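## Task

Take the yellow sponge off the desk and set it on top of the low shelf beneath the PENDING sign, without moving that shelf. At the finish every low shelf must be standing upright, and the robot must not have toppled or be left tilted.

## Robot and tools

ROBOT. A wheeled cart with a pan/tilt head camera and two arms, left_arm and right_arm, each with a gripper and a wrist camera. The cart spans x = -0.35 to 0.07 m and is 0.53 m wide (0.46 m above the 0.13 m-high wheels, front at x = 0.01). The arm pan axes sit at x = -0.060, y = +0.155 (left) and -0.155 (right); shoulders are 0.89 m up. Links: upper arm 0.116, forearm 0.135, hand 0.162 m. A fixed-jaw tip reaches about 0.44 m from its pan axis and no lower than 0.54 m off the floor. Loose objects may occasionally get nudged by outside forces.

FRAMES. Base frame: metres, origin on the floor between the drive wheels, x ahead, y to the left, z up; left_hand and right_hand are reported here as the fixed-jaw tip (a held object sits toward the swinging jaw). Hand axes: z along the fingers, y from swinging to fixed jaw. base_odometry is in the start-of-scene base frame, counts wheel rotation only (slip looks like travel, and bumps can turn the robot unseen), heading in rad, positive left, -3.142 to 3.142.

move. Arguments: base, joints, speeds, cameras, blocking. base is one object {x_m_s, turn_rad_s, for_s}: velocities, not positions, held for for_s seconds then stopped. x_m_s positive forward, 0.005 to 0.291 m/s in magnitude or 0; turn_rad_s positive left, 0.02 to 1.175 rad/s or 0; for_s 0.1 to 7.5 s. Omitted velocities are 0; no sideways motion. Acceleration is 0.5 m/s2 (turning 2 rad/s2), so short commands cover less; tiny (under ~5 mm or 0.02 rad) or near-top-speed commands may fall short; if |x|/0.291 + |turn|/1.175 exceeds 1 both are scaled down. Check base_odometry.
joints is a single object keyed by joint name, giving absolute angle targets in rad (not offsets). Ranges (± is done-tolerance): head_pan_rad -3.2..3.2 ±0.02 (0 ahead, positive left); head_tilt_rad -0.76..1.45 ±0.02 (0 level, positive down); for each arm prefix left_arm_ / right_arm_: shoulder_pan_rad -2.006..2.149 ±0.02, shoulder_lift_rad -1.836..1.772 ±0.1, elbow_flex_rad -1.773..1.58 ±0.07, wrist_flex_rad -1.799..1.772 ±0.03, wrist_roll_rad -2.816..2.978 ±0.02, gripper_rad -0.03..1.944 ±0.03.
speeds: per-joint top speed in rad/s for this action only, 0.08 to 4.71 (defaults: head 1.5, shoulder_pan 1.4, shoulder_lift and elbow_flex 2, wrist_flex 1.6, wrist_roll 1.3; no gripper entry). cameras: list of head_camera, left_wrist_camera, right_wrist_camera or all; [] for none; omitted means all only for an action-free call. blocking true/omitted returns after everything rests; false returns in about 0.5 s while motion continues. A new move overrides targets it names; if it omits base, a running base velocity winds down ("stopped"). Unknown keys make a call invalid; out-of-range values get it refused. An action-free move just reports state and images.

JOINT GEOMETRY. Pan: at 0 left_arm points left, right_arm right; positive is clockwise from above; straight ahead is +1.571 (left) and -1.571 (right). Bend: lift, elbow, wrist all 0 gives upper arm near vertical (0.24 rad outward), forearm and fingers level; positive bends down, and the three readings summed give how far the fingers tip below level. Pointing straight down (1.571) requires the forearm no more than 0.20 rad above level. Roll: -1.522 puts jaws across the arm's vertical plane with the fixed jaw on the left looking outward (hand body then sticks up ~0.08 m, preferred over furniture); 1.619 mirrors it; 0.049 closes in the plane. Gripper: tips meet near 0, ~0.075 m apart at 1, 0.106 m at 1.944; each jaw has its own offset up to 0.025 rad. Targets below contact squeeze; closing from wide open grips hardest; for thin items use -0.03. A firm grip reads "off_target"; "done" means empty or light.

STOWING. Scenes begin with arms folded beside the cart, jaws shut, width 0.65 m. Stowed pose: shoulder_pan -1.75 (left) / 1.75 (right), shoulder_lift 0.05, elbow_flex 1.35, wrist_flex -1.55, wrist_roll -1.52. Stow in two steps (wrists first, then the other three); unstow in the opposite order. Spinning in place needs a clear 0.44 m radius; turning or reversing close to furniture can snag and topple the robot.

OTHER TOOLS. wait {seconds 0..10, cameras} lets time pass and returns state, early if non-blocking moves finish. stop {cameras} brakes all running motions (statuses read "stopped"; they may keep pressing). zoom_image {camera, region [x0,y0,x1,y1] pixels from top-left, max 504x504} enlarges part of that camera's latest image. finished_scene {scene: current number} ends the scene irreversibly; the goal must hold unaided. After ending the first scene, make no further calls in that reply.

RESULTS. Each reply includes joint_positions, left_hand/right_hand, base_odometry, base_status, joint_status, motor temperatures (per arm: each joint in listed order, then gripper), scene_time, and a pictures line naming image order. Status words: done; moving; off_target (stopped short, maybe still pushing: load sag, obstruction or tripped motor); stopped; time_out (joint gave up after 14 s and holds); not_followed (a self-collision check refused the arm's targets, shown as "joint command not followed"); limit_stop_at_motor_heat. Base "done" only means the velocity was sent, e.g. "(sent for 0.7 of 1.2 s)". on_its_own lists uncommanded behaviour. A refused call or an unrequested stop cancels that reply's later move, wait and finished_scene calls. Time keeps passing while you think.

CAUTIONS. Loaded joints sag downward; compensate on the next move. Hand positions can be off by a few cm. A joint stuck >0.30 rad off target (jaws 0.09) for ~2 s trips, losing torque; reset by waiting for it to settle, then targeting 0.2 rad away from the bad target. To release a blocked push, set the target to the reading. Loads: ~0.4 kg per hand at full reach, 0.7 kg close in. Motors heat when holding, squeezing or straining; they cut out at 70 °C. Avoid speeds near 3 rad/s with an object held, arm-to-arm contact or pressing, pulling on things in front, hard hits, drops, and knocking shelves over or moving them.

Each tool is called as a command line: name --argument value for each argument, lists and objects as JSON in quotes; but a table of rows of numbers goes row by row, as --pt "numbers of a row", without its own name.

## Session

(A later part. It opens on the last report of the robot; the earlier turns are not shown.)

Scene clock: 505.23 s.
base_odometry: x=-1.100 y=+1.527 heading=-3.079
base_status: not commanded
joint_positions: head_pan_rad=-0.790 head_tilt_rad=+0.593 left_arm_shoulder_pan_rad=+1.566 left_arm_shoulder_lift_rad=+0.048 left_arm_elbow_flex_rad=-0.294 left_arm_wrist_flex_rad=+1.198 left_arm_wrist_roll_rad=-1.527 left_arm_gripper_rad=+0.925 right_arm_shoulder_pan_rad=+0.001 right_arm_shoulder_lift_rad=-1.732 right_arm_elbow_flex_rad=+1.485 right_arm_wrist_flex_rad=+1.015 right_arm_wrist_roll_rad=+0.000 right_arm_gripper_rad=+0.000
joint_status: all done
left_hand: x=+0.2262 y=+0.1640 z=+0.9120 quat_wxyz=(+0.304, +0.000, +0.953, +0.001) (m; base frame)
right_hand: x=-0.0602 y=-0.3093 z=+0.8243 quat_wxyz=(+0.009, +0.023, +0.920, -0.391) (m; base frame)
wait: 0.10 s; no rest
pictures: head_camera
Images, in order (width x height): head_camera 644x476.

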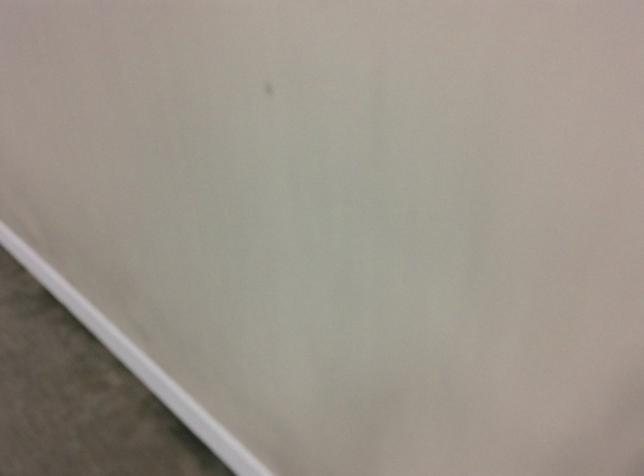

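move --base '{"x_m_s": 0.22, "for_s": 4.9}' --joints '{"head_pan_rad": 0.0, "head_tilt_rad": 0.0}'

move --base '{"turn_rad_s": 0.4, "for_s": 1.25}'

wait --seconds 0.1 --cameras '["head_camera"]'

move --joints '{"head_tilt_rad": 0.4}'

wait --seconds 0.1 --cameras '["head_camera"]'

Scene clock: 527.13 s.
move: done
base_odometry: x=-2.176 y=+1.460 heading=-3.081
base_status: done (sent for 4.9 of 4.9 s)
joint_positions: head_pan_rad=-0.011 head_tilt_rad=+0.010 left_arm_shoulder_pan_rad=+1.566 left_arm_shoulder_lift_rad=+0.048 left_arm_elbow_flex_rad=-0.294 left_arm_wrist_flex_rad=+1.198 left_arm_wrist_roll_rad=-1.527 left_arm_gripper_rad=+0.925 right_arm_shoulder_pan_rad=+0.004 right_arm_shoulder_lift_rad=-1.732 right_arm_elbow_flex_rad=+1.485 right_arm_wrist_flex_rad=+1.015 right_arm_wrist_roll_rad=+0.000 right_arm_gripper_rad=+0.000
joint_status: all done
left_hand: x=+0.2262 y=+0.1640 z=+0.9120 quat_wxyz=(+0.304, +0.000, +0.953, +0.001) (m; base frame)
right_hand: x=-0.0607 y=-0.3093 z=+0.8243 quat_wxyz=(+0.009, +0.024, +0.920, -0.391) (m; base frame)
pictures: none

Scene clock: 529.07 s.
move: done
base_odometry: x=-2.175 y=+1.460 heading=-2.572
base_status: done (sent for 1.27 of 1.27 s)
joint_positions: head_pan_rad=-0.011 head_tilt_rad=+0.010 left_arm_shoulder_pan_rad=+1.572 left_arm_shoulder_lift_rad=+0.048 left_arm_elbow_flex_rad=-0.294 left_arm_wrist_flex_rad=+1.198 left_arm_wrist_roll_rad=-1.527 left_arm_gripper_rad=+0.925 right_arm_shoulder_pan_rad=+0.001 right_arm_shoulder_lift_rad=-1.732 right_arm_elbow_flex_rad=+1.485 right_arm_wrist_flex_rad=+1.015 right_arm_wrist_roll_rad=+0.000 right_arm_gripper_rad=+0.000
joint_status: not commanded
left_hand: x=+0.2263 y=+0.1622 z=+0.9120 quat_wxyz=(+0.304, +0.003, +0.953, +0.000) (m; base frame)
right_hand: x=-0.0602 y=-0.3093 z=+0.8243 quat_wxyz=(+0.009, +0.023, +0.920, -0.391) (m; base frame)
pictures: none

Scene clock: 529.17 s.
base_odometry: x=-2.175 y=+1.460 heading=-2.572
base_status: done (sent for 1.27 of 1.27 s)
joint_positions: head_pan_rad=-0.011 head_tilt_rad=+0.010 left_arm_shoulder_pan_rad=+1.572 left_arm_shoulder_lift_rad=+0.048 left_arm_elbow_flex_rad=-0.294 left_arm_wrist_flex_rad=+1.198 left_arm_wrist_roll_rad=-1.527 left_arm_gripper_rad=+0.925 right_arm_shoulder_pan_rad=+0.001 right_arm_shoulder_lift_rad=-1.732 right_arm_elbow_flex_rad=+1.485 right_arm_wrist_flex_rad=+1.015 right_arm_wrist_roll_rad=+0.000 right_arm_gripper_rad=+0.000
joint_status: not commanded
left_hand: x=+0.2263 y=+0.1622 z=+0.9120 quat_wxyz=(+0.304, +0.003, +0.953, +0.000) (m; base frame)
right_hand: x=-0.0602 y=-0.3093 z=+0.8243 quat_wxyz=(+0.009, +0.023, +0.920, -0.391) (m; base frame)
wait: 0.10 s; no rest
pictures: head_camera
Images, in order (width x height): head_camera 644x476.

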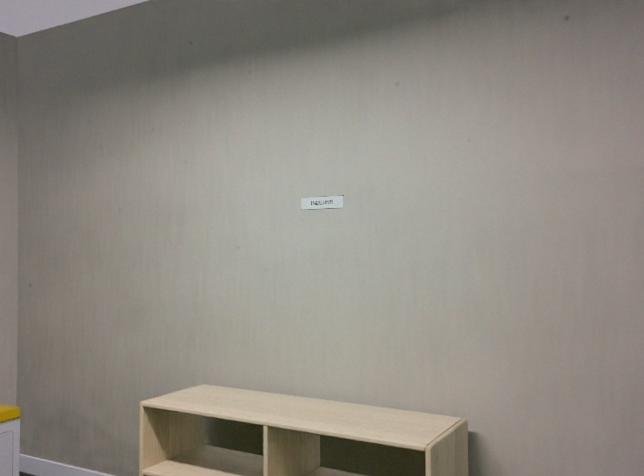

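Scene clock: 530.23 s.
move: done
base_odometry: x=-2.175 y=+1.460 heading=-2.572
base_status: not commanded
joint_positions: head_pan_rad=-0.011 head_tilt_rad=+0.393 left_arm_shoulder_pan_rad=+1.572 left_arm_shoulder_lift_rad=+0.048 left_arm_elbow_flex_rad=-0.294 left_arm_wrist_flex_rad=+1.198 left_arm_wrist_roll_rad=-1.527 left_arm_gripper_rad=+0.925 right_arm_shoulder_pan_rad=+0.001 right_arm_shoulder_lift_rad=-1.732 right_arm_elbow_flex_rad=+1.485 right_arm_wrist_flex_rad=+1.015 right_arm_wrist_roll_rad=+0.000 right_arm_gripper_rad=+0.000
joint_status: all done
left_hand: x=+0.2263 y=+0.1622 z=+0.9120 quat_wxyz=(+0.304, +0.003, +0.953, +0.000) (m; base frame)
right_hand: x=-0.0602 y=-0.3093 z=+0.8243 quat_wxyz=(+0.009, +0.023, +0.920, -0.391) (m; base frame)
pictures: none

Scene clock: 530.33 s.
base_odometry: x=-2.175 y=+1.460 heading=-2.572
base_status: not commanded
joint_positions: head_pan_rad=-0.011 head_tilt_rad=+0.393 left_arm_shoulder_pan_rad=+1.572 left_arm_shoulder_lift_rad=+0.048 left_arm_elbow_flex_rad=-0.294 left_arm_wrist_flex_rad=+1.198 left_arm_wrist_roll_rad=-1.527 left_arm_gripper_rad=+0.925 right_arm_shoulder_pan_rad=+0.001 right_arm_shoulder_lift_rad=-1.732 right_arm_elbow_flex_rad=+1.485 right_arm_wrist_flex_rad=+1.015 right_arm_wrist_roll_rad=+0.000 right_arm_gripper_rad=+0.000
joint_status: all done
left_hand: x=+0.2263 y=+0.1622 z=+0.9120 quat_wxyz=(+0.304, +0.003, +0.953, +0.000) (m; base frame)
right_hand: x=-0.0602 y=-0.3093 z=+0.8243 quat_wxyz=(+0.009, +0.023, +0.920, -0.391) (m; base frame)
wait: 0.10 s; no rest
pictures: head_camera
Images, in order (width x height): head_camera 644x476.

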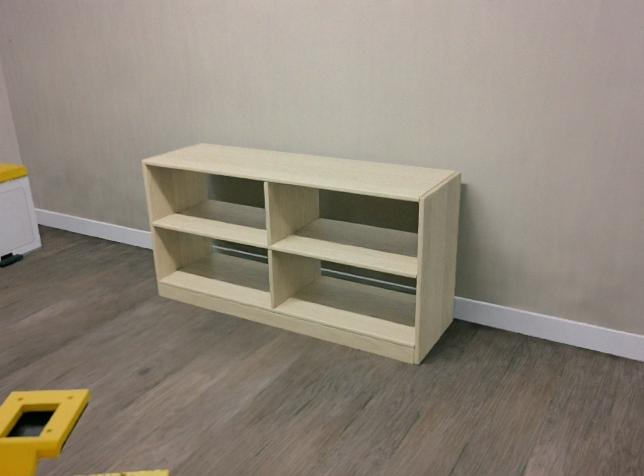

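move --base '{"turn_rad_s": 0.1, "for_s": 0.6}'

move --base '{"x_m_s": 0.23, "for_s": 5.5}' --joints '{"head_pan_rad": 0.0, "head_tilt_rad": -0.3}'

move --base '{"turn_rad_s": -0.4, "for_s": 1.33}'

wait --seconds 0.1 --cameras '["head_camera"]'

move --joints '{"head_tilt_rad": 0.7}'

wait --seconds 0.1 --cameras '["head_camera", "left_wrist_camera"]'

Scene clock: 553.07 s.
move: done
base_odometry: x=-2.175 y=+1.460 heading=-2.515
base_status: done (sent for 0.6 of 0.6 s)
joint_positions: head_pan_rad=-0.011 head_tilt_rad=+0.393 left_arm_shoulder_pan_rad=+1.572 left_arm_shoulder_lift_rad=+0.048 left_arm_elbow_flex_rad=-0.294 left_arm_wrist_flex_rad=+1.198 left_arm_wrist_roll_rad=-1.527 left_arm_gripper_rad=+0.925 right_arm_shoulder_pan_rad=-0.004 right_arm_shoulder_lift_rad=-1.732 right_arm_elbow_flex_rad=+1.485 right_arm_wrist_flex_rad=+1.015 right_arm_wrist_roll_rad=+0.000 right_arm_gripper_rad=+0.000
joint_status: not commanded
left_hand: x=+0.2263 y=+0.1622 z=+0.9120 quat_wxyz=(+0.304, +0.003, +0.953, +0.000) (m; base frame)
right_hand: x=-0.0595 y=-0.3093 z=+0.8243 quat_wxyz=(+0.010, +0.021, +0.920, -0.390) (m; base frame)
pictures: none

Scene clock: 559.70 s.
move: done
base_odometry: x=-3.198 y=+0.714 heading=-2.511
base_status: done (sent for 5.5 of 5.5 s)
joint_positions: head_pan_rad=-0.011 head_tilt_rad=-0.290 left_arm_shoulder_pan_rad=+1.572 left_arm_shoulder_lift_rad=+0.048 left_arm_elbow_flex_rad=-0.294 left_arm_wrist_flex_rad=+1.198 left_arm_wrist_roll_rad=-1.527 left_arm_gripper_rad=+0.925 right_arm_shoulder_pan_rad=+0.003 right_arm_shoulder_lift_rad=-1.732 right_arm_elbow_flex_rad=+1.485 right_arm_wrist_flex_rad=+1.015 right_arm_wrist_roll_rad=+0.000 right_arm_gripper_rad=+0.000
joint_status: all done
left_hand: x=+0.2263 y=+0.1622 z=+0.9120 quat_wxyz=(+0.304, +0.003, +0.953, +0.000) (m; base frame)
right_hand: x=-0.0604 y=-0.3093 z=+0.8243 quat_wxyz=(+0.009, +0.024, +0.920, -0.391) (m; base frame)
pictures: none

Scene clock: 561.60 s.
move: done
base_odometry: x=-3.197 y=+0.714 heading=-3.048
base_status: done (sent for 1.33 of 1.33 s)
joint_positions: head_pan_rad=-0.011 head_tilt_rad=-0.290 left_arm_shoulder_pan_rad=+1.572 left_arm_shoulder_lift_rad=+0.048 left_arm_elbow_flex_rad=-0.294 left_arm_wrist_flex_rad=+1.198 left_arm_wrist_roll_rad=-1.527 left_arm_gripper_rad=+0.925 right_arm_shoulder_pan_rad=+0.003 right_arm_shoulder_lift_rad=-1.732 right_arm_elbow_flex_rad=+1.485 right_arm_wrist_flex_rad=+1.015 right_arm_wrist_roll_rad=+0.000 right_arm_gripper_rad=+0.000
joint_status: not commanded
left_hand: x=+0.2263 y=+0.1622 z=+0.9120 quat_wxyz=(+0.304, +0.003, +0.953, +0.000) (m; base frame)
right_hand: x=-0.0604 y=-0.3093 z=+0.8243 quat_wxyz=(+0.009, +0.024, +0.920, -0.391) (m; base frame)
pictures: none

Scene clock: 561.70 s.
base_odometry: x=-3.197 y=+0.714 heading=-3.048
base_status: done (sent for 1.33 of 1.33 s)
joint_positions: head_pan_rad=-0.011 head_tilt_rad=-0.290 left_arm_shoulder_pan_rad=+1.572 left_arm_shoulder_lift_rad=+0.048 left_arm_elbow_flex_rad=-0.294 left_arm_wrist_flex_rad=+1.198 left_arm_wrist_roll_rad=-1.527 left_arm_gripper_rad=+0.925 right_arm_shoulder_pan_rad=+0.003 right_arm_shoulder_lift_rad=-1.732 right_arm_elbow_flex_rad=+1.485 right_arm_wrist_flex_rad=+1.015 right_arm_wrist_roll_rad=+0.000 right_arm_gripper_rad=+0.000
joint_status: not commanded
left_hand: x=+0.2263 y=+0.1622 z=+0.9120 quat_wxyz=(+0.304, +0.003, +0.953, +0.000) (m; base frame)
right_hand: x=-0.0604 y=-0.3093 z=+0.8243 quat_wxyz=(+0.009, +0.024, +0.920, -0.391) (m; base frame)
wait: 0.10 s; no rest
pictures: head_camera
Images, in order (width x height): head_camera 644x476.

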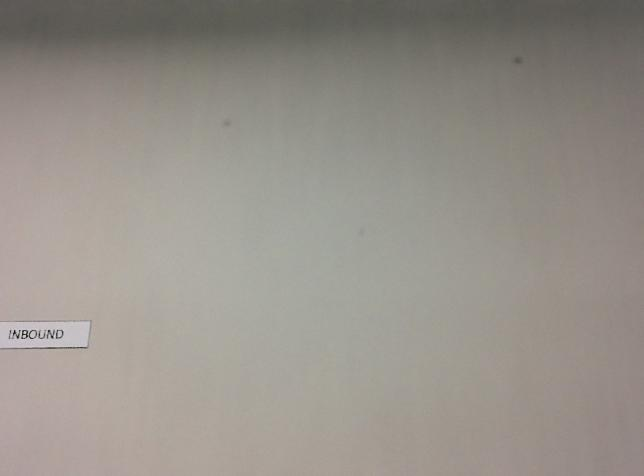

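Scene clock: 563.17 s.
move: done
base_odometry: x=-3.197 y=+0.714 heading=-3.048
base_status: not commanded
joint_positions: head_pan_rad=-0.011 head_tilt_rad=+0.693 left_arm_shoulder_pan_rad=+1.572 left_arm_shoulder_lift_rad=+0.048 left_arm_elbow_flex_rad=-0.294 left_arm_wrist_flex_rad=+1.198 left_arm_wrist_roll_rad=-1.527 left_arm_gripper_rad=+0.925 right_arm_shoulder_pan_rad=+0.003 right_arm_shoulder_lift_rad=-1.732 right_arm_elbow_flex_rad=+1.485 right_arm_wrist_flex_rad=+1.015 right_arm_wrist_roll_rad=+0.000 right_arm_gripper_rad=+0.000
joint_status: all done
left_hand: x=+0.2263 y=+0.1622 z=+0.9120 quat_wxyz=(+0.304, +0.003, +0.953, +0.000) (m; base frame)
right_hand: x=-0.0604 y=-0.3093 z=+0.8243 quat_wxyz=(+0.009, +0.024, +0.920, -0.391) (m; base frame)
pictures: none

Scene clock: 563.27 s.
base_odometry: x=-3.197 y=+0.714 heading=-3.048
base_status: not commanded
joint_positions: head_pan_rad=-0.011 head_tilt_rad=+0.693 left_arm_shoulder_pan_rad=+1.572 left_arm_shoulder_lift_rad=+0.048 left_arm_elbow_flex_rad=-0.294 left_arm_wrist_flex_rad=+1.198 left_arm_wrist_roll_rad=-1.527 left_arm_gripper_rad=+0.925 right_arm_shoulder_pan_rad=+0.003 right_arm_shoulder_lift_rad=-1.732 right_arm_elbow_flex_rad=+1.485 right_arm_wrist_flex_rad=+1.015 right_arm_wrist_roll_rad=+0.000 right_arm_gripper_rad=+0.000
joint_status: all done
left_hand: x=+0.2263 y=+0.1622 z=+0.9120 quat_wxyz=(+0.304, +0.003, +0.953, +0.000) (m; base frame)
right_hand: x=-0.0604 y=-0.3093 z=+0.8243 quat_wxyz=(+0.009, +0.024, +0.920, -0.391) (m; base frame)
wait: 0.10 s; no rest
pictures: head_camera, left_wrist_camera
Images, in order (width x height): head_camera 644x476, left_wrist_camera 644x476.

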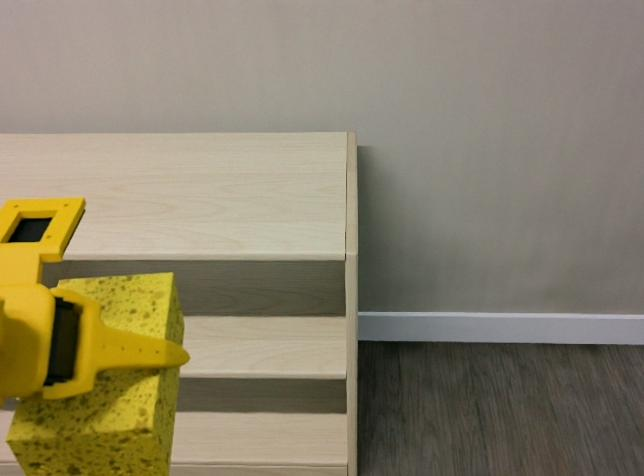

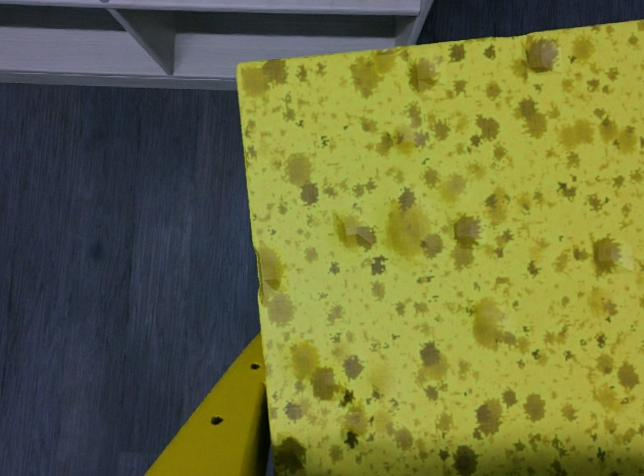

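move --joints '{"head_pan_rad": 1.0, "head_tilt_rad": 0.1}'

wait --seconds 0.1 --cameras '["head_camera"]'

move --joints '{"head_pan_rad": 1.8}'

wait --seconds 0.1 --cameras '["head_camera"]'

move --joints '{"head_pan_rad": 2.7}'

wait --seconds 0.1 --cameras '["head_camera"]'

Scene clock: 580.90 s.
move: done
base_odometry: x=-3.197 y=+0.714 heading=-3.048
base_status: not commanded
joint_positions: head_pan_rad=+0.989 head_tilt_rad=+0.111 left_arm_shoulder_pan_rad=+1.572 left_arm_shoulder_lift_rad=+0.048 left_arm_elbow_flex_rad=-0.294 left_arm_wrist_flex_rad=+1.198 left_arm_wrist_roll_rad=-1.527 left_arm_gripper_rad=+0.925 right_arm_shoulder_pan_rad=+0.003 right_arm_shoulder_lift_rad=-1.732 right_arm_elbow_flex_rad=+1.485 right_arm_wrist_flex_rad=+1.015 right_arm_wrist_roll_rad=+0.000 right_arm_gripper_rad=+0.000
joint_status: all done
left_hand: x=+0.2263 y=+0.1622 z=+0.9120 quat_wxyz=(+0.304, +0.003, +0.953, +0.000) (m; base frame)
right_hand: x=-0.0604 y=-0.3093 z=+0.8243 quat_wxyz=(+0.009, +0.024, +0.920, -0.391) (m; base frame)
pictures: none

Scene clock: 581.00 s.
base_odometry: x=-3.197 y=+0.714 heading=-3.048
base_status: not commanded
joint_positions: head_pan_rad=+0.989 head_tilt_rad=+0.111 left_arm_shoulder_pan_rad=+1.572 left_arm_shoulder_lift_rad=+0.048 left_arm_elbow_flex_rad=-0.294 left_arm_wrist_flex_rad=+1.198 left_arm_wrist_roll_rad=-1.527 left_arm_gripper_rad=+0.925 right_arm_shoulder_pan_rad=+0.003 right_arm_shoulder_lift_rad=-1.732 right_arm_elbow_flex_rad=+1.485 right_arm_wrist_flex_rad=+1.015 right_arm_wrist_roll_rad=+0.000 right_arm_gripper_rad=+0.000
joint_status: all done
left_hand: x=+0.2263 y=+0.1622 z=+0.9120 quat_wxyz=(+0.304, +0.003, +0.953, +0.000) (m; base frame)
right_hand: x=-0.0604 y=-0.3093 z=+0.8243 quat_wxyz=(+0.009, +0.024, +0.920, -0.391) (m; base frame)
wait: 0.10 s; no rest
pictures: head_camera
Images, in order (width x height): head_camera 644x476.

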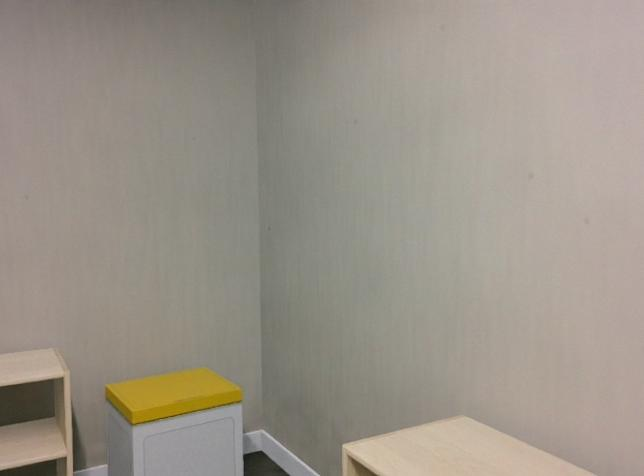

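Scene clock: 582.33 s.
move: done
base_odometry: x=-3.197 y=+0.714 heading=-3.048
base_status: not commanded
joint_positions: head_pan_rad=+1.789 head_tilt_rad=+0.111 left_arm_shoulder_pan_rad=+1.572 left_arm_shoulder_lift_rad=+0.048 left_arm_elbow_flex_rad=-0.294 left_arm_wrist_flex_rad=+1.198 left_arm_wrist_roll_rad=-1.527 left_arm_gripper_rad=+0.925 right_arm_shoulder_pan_rad=+0.003 right_arm_shoulder_lift_rad=-1.732 right_arm_elbow_flex_rad=+1.485 right_arm_wrist_flex_rad=+1.015 right_arm_wrist_roll_rad=+0.000 right_arm_gripper_rad=+0.000
joint_status: all done
left_hand: x=+0.2263 y=+0.1622 z=+0.9120 quat_wxyz=(+0.304, +0.003, +0.953, +0.000) (m; base frame)
right_hand: x=-0.0604 y=-0.3093 z=+0.8243 quat_wxyz=(+0.009, +0.024, +0.920, -0.391) (m; base frame)
pictures: none

Scene clock: 582.43 s.
base_odometry: x=-3.197 y=+0.714 heading=-3.048
base_status: not commanded
joint_positions: head_pan_rad=+1.789 head_tilt_rad=+0.111 left_arm_shoulder_pan_rad=+1.572 left_arm_shoulder_lift_rad=+0.048 left_arm_elbow_flex_rad=-0.294 left_arm_wrist_flex_rad=+1.198 left_arm_wrist_roll_rad=-1.527 left_arm_gripper_rad=+0.925 right_arm_shoulder_pan_rad=+0.003 right_arm_shoulder_lift_rad=-1.732 right_arm_elbow_flex_rad=+1.485 right_arm_wrist_flex_rad=+1.015 right_arm_wrist_roll_rad=+0.000 right_arm_gripper_rad=+0.000
joint_status: all done
left_hand: x=+0.2263 y=+0.1622 z=+0.9120 quat_wxyz=(+0.304, +0.003, +0.953, +0.000) (m; base frame)
right_hand: x=-0.0604 y=-0.3093 z=+0.8243 quat_wxyz=(+0.009, +0.024, +0.920, -0.391) (m; base frame)
wait: 0.10 s; no rest
pictures: head_camera
Images, in order (width x height): head_camera 644x476.

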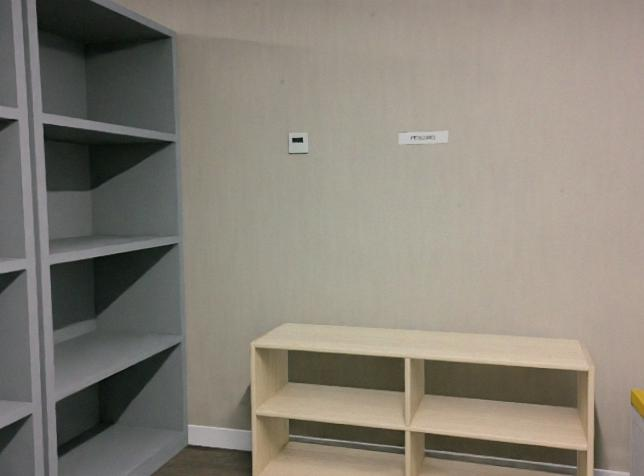

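Scene clock: 583.83 s.
move: done
base_odometry: x=-3.197 y=+0.714 heading=-3.048
base_status: not commanded
joint_positions: head_pan_rad=+2.689 head_tilt_rad=+0.111 left_arm_shoulder_pan_rad=+1.572 left_arm_shoulder_lift_rad=+0.048 left_arm_elbow_flex_rad=-0.294 left_arm_wrist_flex_rad=+1.198 left_arm_wrist_roll_rad=-1.527 left_arm_gripper_rad=+0.925 right_arm_shoulder_pan_rad=+0.003 right_arm_shoulder_lift_rad=-1.732 right_arm_elbow_flex_rad=+1.485 right_arm_wrist_flex_rad=+1.015 right_arm_wrist_roll_rad=+0.000 right_arm_gripper_rad=+0.000
joint_status: all done
left_hand: x=+0.2263 y=+0.1622 z=+0.9120 quat_wxyz=(+0.304, +0.003, +0.953, +0.000) (m; base frame)
right_hand: x=-0.0604 y=-0.3093 z=+0.8243 quat_wxyz=(+0.009, +0.024, +0.920, -0.391) (m; base frame)
pictures: none

Scene clock: 583.93 s.
base_odometry: x=-3.197 y=+0.714 heading=-3.048
base_status: not commanded
joint_positions: head_pan_rad=+2.689 head_tilt_rad=+0.111 left_arm_shoulder_pan_rad=+1.572 left_arm_shoulder_lift_rad=+0.048 left_arm_elbow_flex_rad=-0.294 left_arm_wrist_flex_rad=+1.198 left_arm_wrist_roll_rad=-1.527 left_arm_gripper_rad=+0.925 right_arm_shoulder_pan_rad=+0.003 right_arm_shoulder_lift_rad=-1.732 right_arm_elbow_flex_rad=+1.485 right_arm_wrist_flex_rad=+1.015 right_arm_wrist_roll_rad=+0.000 right_arm_gripper_rad=+0.000
joint_status: all done
left_hand: x=+0.2263 y=+0.1622 z=+0.9120 quat_wxyz=(+0.304, +0.003, +0.953, +0.000) (m; base frame)
right_hand: x=-0.0604 y=-0.3093 z=+0.8243 quat_wxyz=(+0.009, +0.024, +0.920, -0.391) (m; base frame)
wait: 0.10 s; no rest
pictures: head_camera
Images, in order (width x height): head_camera 644x476.

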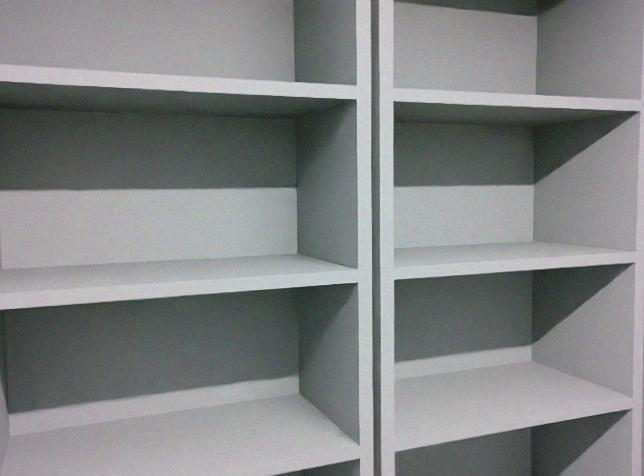

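move --base '{"x_m_s": -0.15, "for_s": 1.0}'

move --base '{"turn_rad_s": 0.6, "for_s": 2.57}' --joints '{"head_pan_rad": 0.0, "head_tilt_rad": 0.35}'

wait --seconds 0.1 --cameras '["head_camera"]'

Scene clock: 609.63 s.
move: done
base_odometry: x=-3.048 y=+0.728 heading=-3.050
base_status: done (sent for 1 of 1 s)
joint_positions: head_pan_rad=+2.689 head_tilt_rad=+0.110 left_arm_shoulder_pan_rad=+1.572 left_arm_shoulder_lift_rad=+0.048 left_arm_elbow_flex_rad=-0.294 left_arm_wrist_flex_rad=+1.198 left_arm_wrist_roll_rad=-1.527 left_arm_gripper_rad=+0.925 right_arm_shoulder_pan_rad=-0.002 right_arm_shoulder_lift_rad=-1.732 right_arm_elbow_flex_rad=+1.485 right_arm_wrist_flex_rad=+1.015 right_arm_wrist_roll_rad=+0.000 right_arm_gripper_rad=+0.000
joint_status: not commanded
left_hand: x=+0.2263 y=+0.1622 z=+0.9120 quat_wxyz=(+0.304, +0.003, +0.953, +0.000) (m; base frame)
right_hand: x=-0.0597 y=-0.3093 z=+0.8243 quat_wxyz=(+0.010, +0.021, +0.920, -0.390) (m; base frame)
pictures: none

Scene clock: 612.90 s.
move: done
base_odometry: x=-3.048 y=+0.728 heading=-1.507
base_status: done (sent for 2.57 of 2.57 s)
joint_positions: head_pan_rad=+0.009 head_tilt_rad=+0.342 left_arm_shoulder_pan_rad=+1.566 left_arm_shoulder_lift_rad=+0.048 left_arm_elbow_flex_rad=-0.294 left_arm_wrist_flex_rad=+1.198 left_arm_wrist_roll_rad=-1.527 left_arm_gripper_rad=+0.925 right_arm_shoulder_pan_rad=+0.000 right_arm_shoulder_lift_rad=-1.732 right_arm_elbow_flex_rad=+1.485 right_arm_wrist_flex_rad=+1.015 right_arm_wrist_roll_rad=+0.000 right_arm_gripper_rad=+0.000
joint_status: all done
left_hand: x=+0.2262 y=+0.1640 z=+0.9120 quat_wxyz=(+0.304, +0.000, +0.953, +0.001) (m; base frame)
right_hand: x=-0.0599 y=-0.3093 z=+0.8243 quat_wxyz=(+0.010, +0.022, +0.920, -0.391) (m; base frame)
pictures: none

Scene clock: 613.00 s.
base_odometry: x=-3.048 y=+0.728 heading=-1.507
base_status: done (sent for 2.57 of 2.57 s)
joint_positions: head_pan_rad=+0.009 head_tilt_rad=+0.342 left_arm_shoulder_pan_rad=+1.566 left_arm_shoulder_lift_rad=+0.048 left_arm_elbow_flex_rad=-0.294 left_arm_wrist_flex_rad=+1.198 left_arm_wrist_roll_rad=-1.527 left_arm_gripper_rad=+0.925 right_arm_shoulder_pan_rad=+0.000 right_arm_shoulder_lift_rad=-1.732 right_arm_elbow_flex_rad=+1.485 right_arm_wrist_flex_rad=+1.015 right_arm_wrist_roll_rad=+0.000 right_arm_gripper_rad=+0.000
joint_status: all done
left_hand: x=+0.2262 y=+0.1640 z=+0.9120 quat_wxyz=(+0.304, +0.000, +0.953, +0.001) (m; base frame)
right_hand: x=-0.0599 y=-0.3093 z=+0.8243 quat_wxyz=(+0.010, +0.022, +0.920, -0.391) (m; base frame)
wait: 0.10 s; no rest
pictures: head_camera
Images, in order (width x height): head_camera 644x476.

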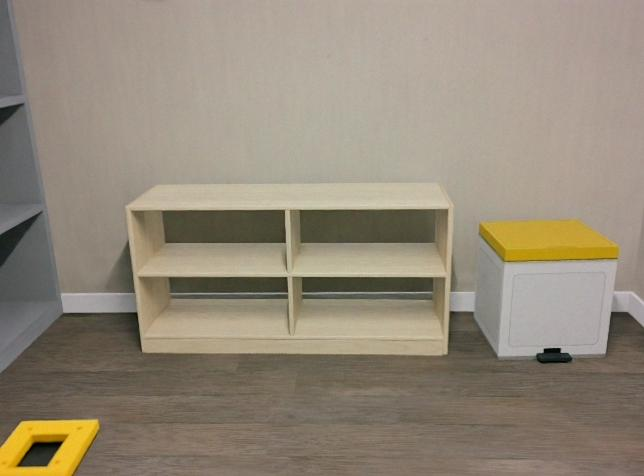

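move --base '{"x_m_s": 0.24, "for_s": 6.0}' --joints '{"head_tilt_rad": 0.85, "head_pan_rad": -0.1}'

wait --seconds 0.1 --cameras '["head_camera"]'

Scene clock: 628.70 s.
move: done
base_odometry: x=-2.954 y=-0.710 heading=-1.506
base_status: done (sent for 6 of 6 s)
joint_positions: head_pan_rad=-0.091 head_tilt_rad=+0.844 left_arm_shoulder_pan_rad=+1.566 left_arm_shoulder_lift_rad=+0.048 left_arm_elbow_flex_rad=-0.294 left_arm_wrist_flex_rad=+1.198 left_arm_wrist_roll_rad=-1.527 left_arm_gripper_rad=+0.925 right_arm_shoulder_pan_rad=+0.003 right_arm_shoulder_lift_rad=-1.732 right_arm_elbow_flex_rad=+1.485 right_arm_wrist_flex_rad=+1.015 right_arm_wrist_roll_rad=+0.000 right_arm_gripper_rad=+0.000
joint_status: all done
left_hand: x=+0.2262 y=+0.1640 z=+0.9120 quat_wxyz=(+0.304, +0.000, +0.953, +0.001) (m; base frame)
right_hand: x=-0.0604 y=-0.3093 z=+0.8243 quat_wxyz=(+0.009, +0.024, +0.920, -0.391) (m; base frame)
pictures: none

Scene clock: 628.80 s.
base_odometry: x=-2.954 y=-0.710 heading=-1.506
base_status: done (sent for 6 of 6 s)
joint_positions: head_pan_rad=-0.091 head_tilt_rad=+0.844 left_arm_shoulder_pan_rad=+1.566 left_arm_shoulder_lift_rad=+0.048 left_arm_elbow_flex_rad=-0.294 left_arm_wrist_flex_rad=+1.198 left_arm_wrist_roll_rad=-1.527 left_arm_gripper_rad=+0.925 right_arm_shoulder_pan_rad=+0.003 right_arm_shoulder_lift_rad=-1.732 right_arm_elbow_flex_rad=+1.485 right_arm_wrist_flex_rad=+1.015 right_arm_wrist_roll_rad=+0.000 right_arm_gripper_rad=+0.000
joint_status: all done
left_hand: x=+0.2262 y=+0.1640 z=+0.9120 quat_wxyz=(+0.304, +0.000, +0.953, +0.001) (m; base frame)
right_hand: x=-0.0604 y=-0.3093 z=+0.8243 quat_wxyz=(+0.009, +0.024, +0.920, -0.391) (m; base frame)
wait: 0.10 s; no rest
pictures: head_camera
Images, in order (width x height): head_camera 644x476.

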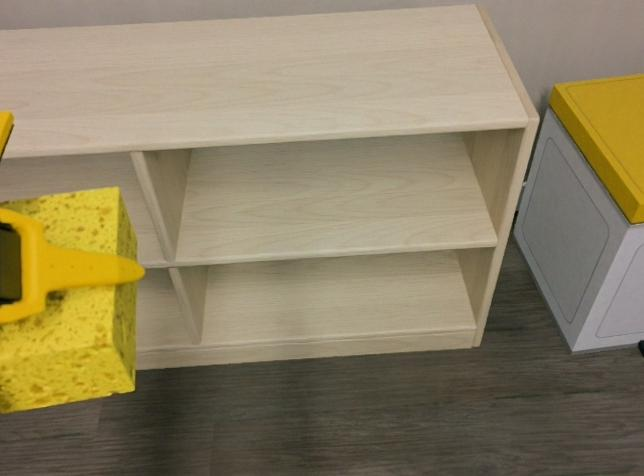

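move --base '{"x_m_s": 0.2, "for_s": 2.1}' --joints '{"head_tilt_rad": 1.2, "head_pan_rad": -0.3}'

wait --seconds 0.1 --cameras '["head_camera"]'

Scene clock: 641.13 s.
move: done
base_odometry: x=-2.926 y=-1.129 heading=-1.505
base_status: done (sent for 2.1 of 2.1 s)
joint_positions: head_pan_rad=-0.292 head_tilt_rad=+1.194 left_arm_shoulder_pan_rad=+1.566 left_arm_shoulder_lift_rad=+0.048 left_arm_elbow_flex_rad=-0.294 left_arm_wrist_flex_rad=+1.198 left_arm_wrist_roll_rad=-1.527 left_arm_gripper_rad=+0.925 right_arm_shoulder_pan_rad=+0.003 right_arm_shoulder_lift_rad=-1.732 right_arm_elbow_flex_rad=+1.485 right_arm_wrist_flex_rad=+1.015 right_arm_wrist_roll_rad=+0.000 right_arm_gripper_rad=+0.000
joint_status: all done
left_hand: x=+0.2262 y=+0.1640 z=+0.9120 quat_wxyz=(+0.304, +0.000, +0.953, +0.001) (m; base frame)
right_hand: x=-0.0604 y=-0.3093 z=+0.8243 quat_wxyz=(+0.009, +0.024, +0.920, -0.391) (m; base frame)
pictures: none

Scene clock: 641.23 s.
base_odometry: x=-2.926 y=-1.129 heading=-1.505
base_status: done (sent for 2.1 of 2.1 s)
joint_positions: head_pan_rad=-0.292 head_tilt_rad=+1.194 left_arm_shoulder_pan_rad=+1.566 left_arm_shoulder_lift_rad=+0.048 left_arm_elbow_flex_rad=-0.294 left_arm_wrist_flex_rad=+1.198 left_arm_wrist_roll_rad=-1.527 left_arm_gripper_rad=+0.925 right_arm_shoulder_pan_rad=+0.003 right_arm_shoulder_lift_rad=-1.732 right_arm_elbow_flex_rad=+1.485 right_arm_wrist_flex_rad=+1.015 right_arm_wrist_roll_rad=+0.000 right_arm_gripper_rad=+0.000
joint_status: all done
left_hand: x=+0.2262 y=+0.1640 z=+0.9120 quat_wxyz=(+0.304, +0.000, +0.953, +0.001) (m; base frame)
right_hand: x=-0.0604 y=-0.3093 z=+0.8243 quat_wxyz=(+0.009, +0.024, +0.920, -0.391) (m; base frame)
wait: 0.10 s; no rest
pictures: head_camera
Images, in order (width x height): head_camera 644x476.

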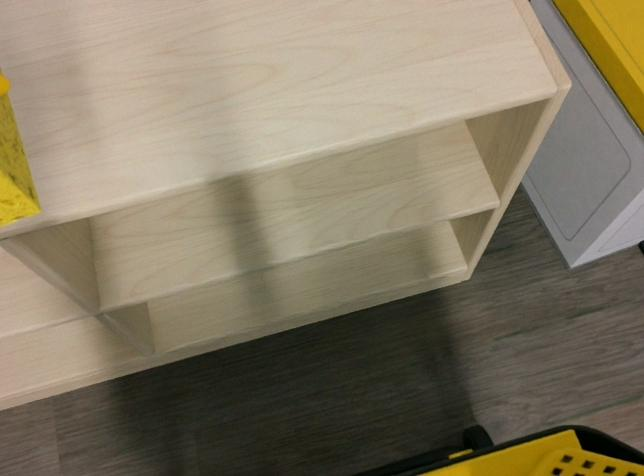

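move --base '{"x_m_s": 0.08, "for_s": 1.82}' --joints '{"left_arm_wrist_flex_rad": 0.9, "head_pan_rad": 0.3, "head_tilt_rad": 1.0}'

move --joints '{"left_arm_shoulder_lift_rad": 0.696, "left_arm_elbow_flex_rad": 0.2, "left_arm_wrist_flex_rad": 0.0}' --speeds '{"left_arm_shoulder_lift_rad": 0.8}' --cameras '["head_camera", "left_wrist_camera"]'

Scene clock: 651.33 s.
move: done
base_odometry: x=-2.917 y=-1.275 heading=-1.505
base_status: done (sent for 1.83 of 1.83 s)
joint_positions: head_pan_rad=+0.290 head_tilt_rad=+1.014 left_arm_shoulder_pan_rad=+1.566 left_arm_shoulder_lift_rad=+0.048 left_arm_elbow_flex_rad=-0.294 left_arm_wrist_flex_rad=+0.915 left_arm_wrist_roll_rad=-1.527 left_arm_gripper_rad=+0.925 right_arm_shoulder_pan_rad=+0.004 right_arm_shoulder_lift_rad=-1.732 right_arm_elbow_flex_rad=+1.485 right_arm_wrist_flex_rad=+1.015 right_arm_wrist_roll_rad=+0.000 right_arm_gripper_rad=+0.000
joint_status: all done
left_hand: x=+0.2591 y=+0.1641 z=+0.9433 quat_wxyz=(+0.436, +0.000, +0.900, +0.002) (m; base frame)
right_hand: x=-0.0607 y=-0.3093 z=+0.8243 quat_wxyz=(+0.009, +0.024, +0.920, -0.391) (m; base frame)
pictures: none

Scene clock: 652.77 s.
move: done
base_odometry: x=-2.917 y=-1.275 heading=-1.505
base_status: not commanded
joint_positions: head_pan_rad=+0.290 head_tilt_rad=+1.014 left_arm_shoulder_pan_rad=+1.566 left_arm_shoulder_lift_rad=+0.708 left_arm_elbow_flex_rad=+0.201 left_arm_wrist_flex_rad=+0.014 left_arm_wrist_roll_rad=-1.527 left_arm_gripper_rad=+0.925 right_arm_shoulder_pan_rad=+0.004 right_arm_shoulder_lift_rad=-1.732 right_arm_elbow_flex_rad=+1.485 right_arm_wrist_flex_rad=+1.015 right_arm_wrist_roll_rad=+0.000 right_arm_gripper_rad=+0.000
joint_status: all done
left_hand: x=+0.2485 y=+0.1641 z=+0.7299 quat_wxyz=(+0.318, +0.000, +0.948, +0.001) (m; base frame)
right_hand: x=-0.0607 y=-0.3093 z=+0.8243 quat_wxyz=(+0.009, +0.024, +0.920, -0.391) (m; base frame)
pictures: head_camera, left_wrist_camera
Images, in order (width x height): head_camera 644x476, left_wrist_camera 644x476.

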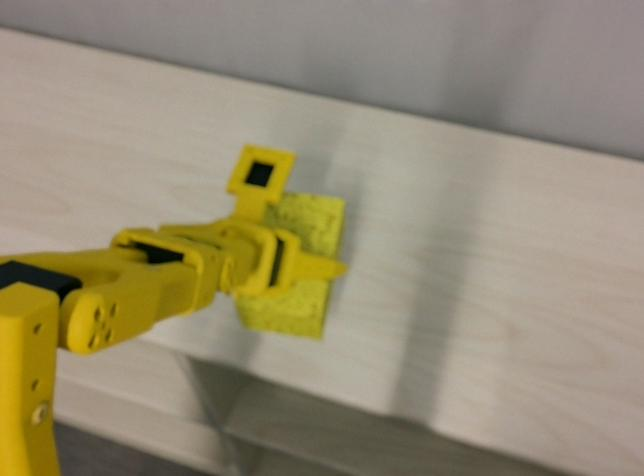

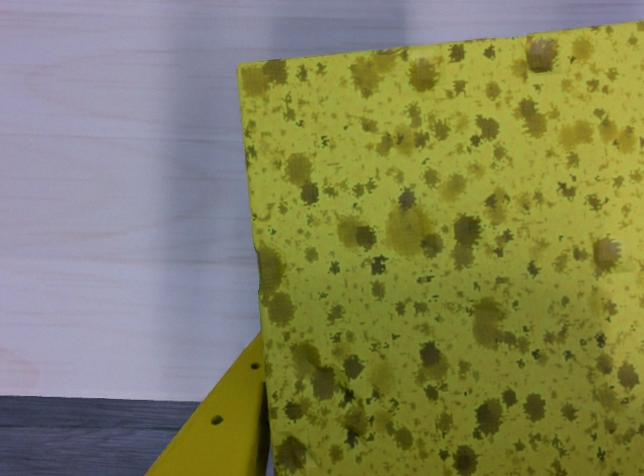

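move --joints '{"left_arm_shoulder_lift_rad": 1.05, "left_arm_elbow_flex_rad": 0.07, "left_arm_wrist_flex_rad": -0.17}' --speeds '{"left_arm_shoulder_lift_rad": 0.6}'

move --joints '{"left_arm_shoulder_lift_rad": 1.2, "left_arm_elbow_flex_rad": -0.02, "left_arm_wrist_flex_rad": -0.23}' --speeds '{"left_arm_shoulder_lift_rad": 0.2}' --cameras '["head_camera", "left_wrist_camera"]'

Scene clock: 662.40 s.
move: done
base_odometry: x=-2.917 y=-1.275 heading=-1.505
base_status: not commanded
joint_positions: head_pan_rad=+0.290 head_tilt_rad=+1.014 left_arm_shoulder_pan_rad=+1.566 left_arm_shoulder_lift_rad=+1.062 left_arm_elbow_flex_rad=+0.094 left_arm_wrist_flex_rad=-0.156 left_arm_wrist_roll_rad=-1.527 left_arm_gripper_rad=+0.925 right_arm_shoulder_pan_rad=+0.004 right_arm_shoulder_lift_rad=-1.732 right_arm_elbow_flex_rad=+1.485 right_arm_wrist_flex_rad=+1.015 right_arm_wrist_roll_rad=+0.000 right_arm_gripper_rad=+0.000
joint_status: all done
left_hand: x=+0.2280 y=+0.1640 z=+0.6678 quat_wxyz=(+0.281, +0.000, +0.960, +0.001) (m; base frame)
right_hand: x=-0.0607 y=-0.3093 z=+0.8243 quat_wxyz=(+0.009, +0.024, +0.920, -0.391) (m; base frame)
pictures: none

Scene clock: 663.57 s.
move: done
base_odometry: x=-2.917 y=-1.275 heading=-1.505
base_status: not commanded
joint_positions: head_pan_rad=+0.290 head_tilt_rad=+1.014 left_arm_shoulder_pan_rad=+1.566 left_arm_shoulder_lift_rad=+1.209 left_arm_elbow_flex_rad=+0.002 left_arm_wrist_flex_rad=-0.217 left_arm_wrist_roll_rad=-1.527 left_arm_gripper_rad=+0.925 right_arm_shoulder_pan_rad=+0.004 right_arm_shoulder_lift_rad=-1.732 right_arm_elbow_flex_rad=+1.485 right_arm_wrist_flex_rad=+1.015 right_arm_wrist_roll_rad=+0.000 right_arm_gripper_rad=+0.000
joint_status: all done
left_hand: x=+0.2253 y=+0.1640 z=+0.6485 quat_wxyz=(+0.284, +0.000, +0.959, +0.001) (m; base frame)
right_hand: x=-0.0607 y=-0.3093 z=+0.8243 quat_wxyz=(+0.009, +0.024, +0.920, -0.391) (m; base frame)
pictures: head_camera, left_wrist_camera
Images, in order (width x height): head_camera 644x476, left_wrist_camera 644x476.

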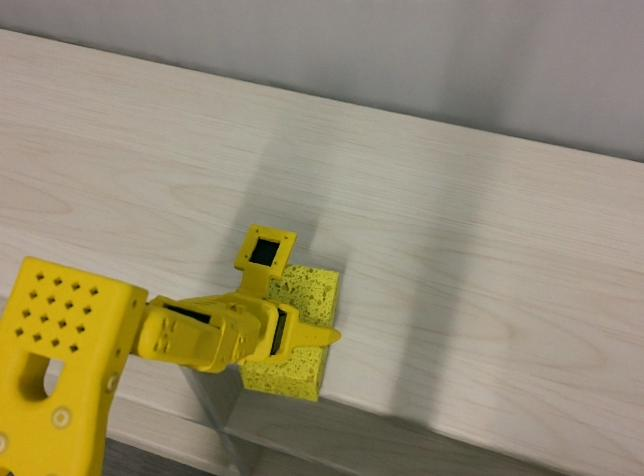

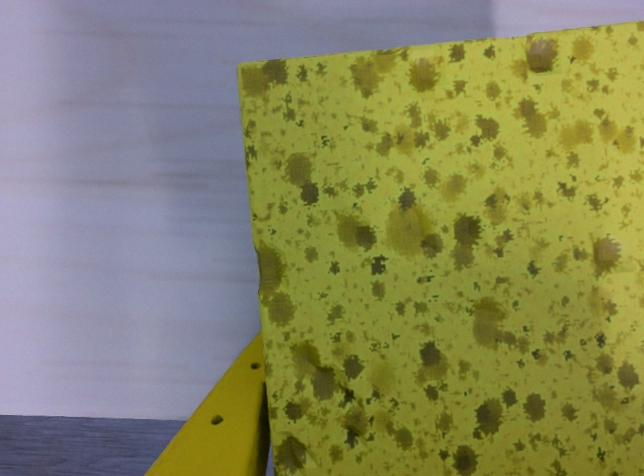

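move --joints '{"left_arm_shoulder_lift_rad": 1.29, "left_arm_elbow_flex_rad": -0.43, "left_arm_wrist_flex_rad": 0.08}' --speeds '{"left_arm_shoulder_lift_rad": 0.2, "left_arm_elbow_flex_rad": 1.0, "left_arm_wrist_flex_rad": 0.7}'

move --joints '{"left_arm_shoulder_lift_rad": 1.4, "left_arm_elbow_flex_rad": -0.45, "left_arm_wrist_flex_rad": 0.0}' --speeds '{"left_arm_shoulder_lift_rad": 0.15}' --cameras '["head_camera", "left_wrist_camera"]'

Scene clock: 678.77 s.
move: done
base_odometry: x=-2.917 y=-1.275 heading=-1.505
base_status: not commanded
joint_positions: head_pan_rad=+0.290 head_tilt_rad=+1.014 left_arm_shoulder_pan_rad=+1.566 left_arm_shoulder_lift_rad=+1.304 left_arm_elbow_flex_rad=-0.400 left_arm_wrist_flex_rad=+0.077 left_arm_wrist_roll_rad=-1.527 left_arm_gripper_rad=+0.925 right_arm_shoulder_pan_rad=+0.004 right_arm_shoulder_lift_rad=-1.732 right_arm_elbow_flex_rad=+1.485 right_arm_wrist_flex_rad=+1.015 right_arm_wrist_roll_rad=+0.000 right_arm_gripper_rad=+0.000
joint_status: all done
left_hand: x=+0.2628 y=+0.1642 z=+0.6602 quat_wxyz=(+0.290, +0.000, +0.957, +0.001) (m; base frame)
right_hand: x=-0.0607 y=-0.3093 z=+0.8243 quat_wxyz=(+0.009, +0.024, +0.920, -0.391) (m; base frame)
pictures: none

Scene clock: 679.93 s.
move: done
base_odometry: x=-2.917 y=-1.275 heading=-1.505
base_status: not commanded
joint_positions: head_pan_rad=+0.290 head_tilt_rad=+1.014 left_arm_shoulder_pan_rad=+1.566 left_arm_shoulder_lift_rad=+1.412 left_arm_elbow_flex_rad=-0.421 left_arm_wrist_flex_rad=+0.013 left_arm_wrist_roll_rad=-1.527 left_arm_gripper_rad=+0.925 right_arm_shoulder_pan_rad=+0.004 right_arm_shoulder_lift_rad=-1.732 right_arm_elbow_flex_rad=+1.485 right_arm_wrist_flex_rad=+1.015 right_arm_wrist_roll_rad=+0.000 right_arm_gripper_rad=+0.000
joint_status: all done
left_hand: x=+0.2504 y=+0.1641 z=+0.6387 quat_wxyz=(+0.280, +0.000, +0.960, +0.001) (m; base frame)
right_hand: x=-0.0607 y=-0.3093 z=+0.8243 quat_wxyz=(+0.009, +0.024, +0.920, -0.391) (m; base frame)
pictures: head_camera, left_wrist_camera
Images, in order (width x height): head_camera 644x476, left_wrist_camera 644x476.

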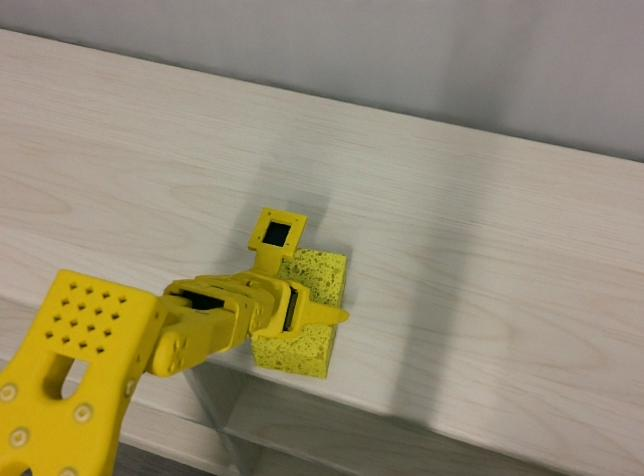

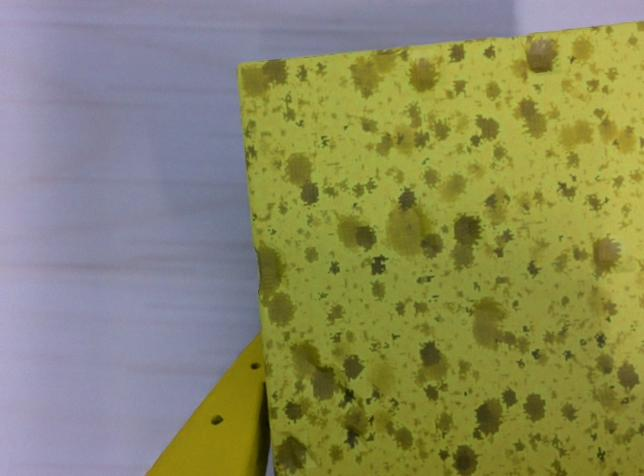

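Good margin now. Descend to contact.

move --joints '{"left_arm_shoulder_lift_rad": 1.47, "left_arm_elbow_flex_rad": -0.48, "left_arm_wrist_flex_rad": -0.03}' --speeds '{"left_arm_shoulder_lift_rad": 0.12}'

move --joints '{"left_arm_shoulder_lift_rad": 1.54, "left_arm_elbow_flex_rad": -0.51, "left_arm_wrist_flex_rad": -0.06}' --speeds '{"left_arm_shoulder_lift_rad": 0.12}' --cameras '["head_camera", "left_wrist_camera"]'

Scene clock: 688.47 s.
move: done
base_odometry: x=-2.917 y=-1.275 heading=-1.505
base_status: not commanded
joint_positions: head_pan_rad=+0.290 head_tilt_rad=+1.014 left_arm_shoulder_pan_rad=+1.565 left_arm_shoulder_lift_rad=+1.467 left_arm_elbow_flex_rad=-0.469 left_arm_wrist_flex_rad=-0.036 left_arm_wrist_roll_rad=-1.518 left_arm_gripper_rad=+0.925 right_arm_shoulder_pan_rad=+0.004 right_arm_shoulder_lift_rad=-1.732 right_arm_elbow_flex_rad=+1.485 right_arm_wrist_flex_rad=+1.015 right_arm_wrist_roll_rad=+0.000 right_arm_gripper_rad=+0.000
joint_status: all done
left_hand: x=+0.2543 y=+0.1646 z=+0.6354 quat_wxyz=(+0.300, -0.005, +0.954, +0.000) (m; base frame)
right_hand: x=-0.0607 y=-0.3093 z=+0.8243 quat_wxyz=(+0.009, +0.024, +0.920, -0.391) (m; base frame)
pictures: none

Scene clock: 689.33 s.
move: done
base_odometry: x=-2.917 y=-1.275 heading=-1.505
base_status: not commanded
joint_positions: head_pan_rad=+0.290 head_tilt_rad=+1.014 left_arm_shoulder_pan_rad=+1.565 left_arm_shoulder_lift_rad=+1.504 left_arm_elbow_flex_rad=-0.512 left_arm_wrist_flex_rad=-0.062 left_arm_wrist_roll_rad=-1.518 left_arm_gripper_rad=+0.925 right_arm_shoulder_pan_rad=+0.004 right_arm_shoulder_lift_rad=-1.732 right_arm_elbow_flex_rad=+1.485 right_arm_wrist_flex_rad=+1.015 right_arm_wrist_roll_rad=+0.000 right_arm_gripper_rad=+0.000
joint_status: all done
left_hand: x=+0.2585 y=+0.1646 z=+0.6347 quat_wxyz=(+0.315, -0.005, +0.949, +0.000) (m; base frame)
right_hand: x=-0.0607 y=-0.3093 z=+0.8243 quat_wxyz=(+0.009, +0.024, +0.920, -0.391) (m; base frame)
pictures: head_camera, left_wrist_camera
Images, in order (width x height): head_camera 644x476, left_wrist_camera 644x476.

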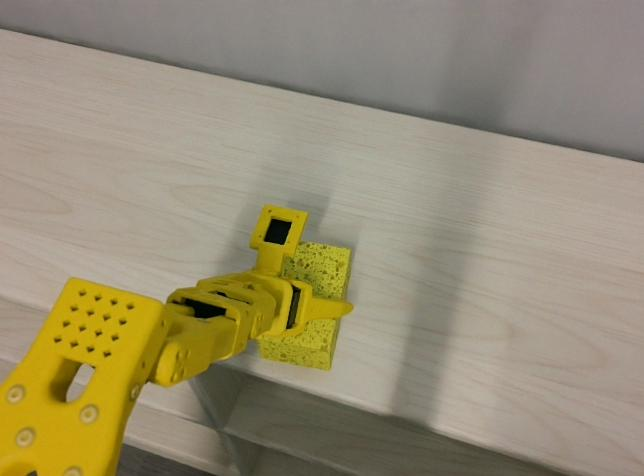

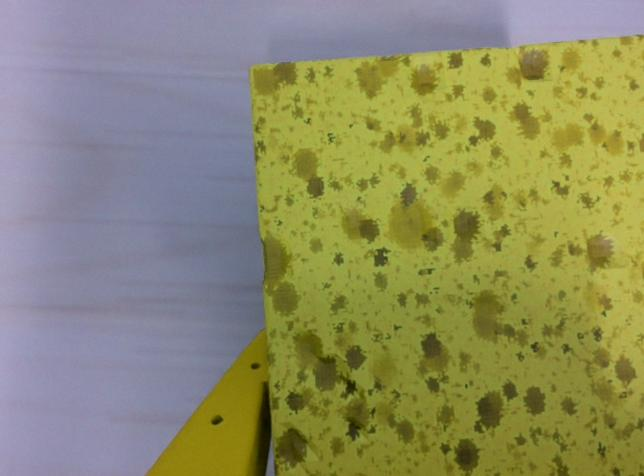

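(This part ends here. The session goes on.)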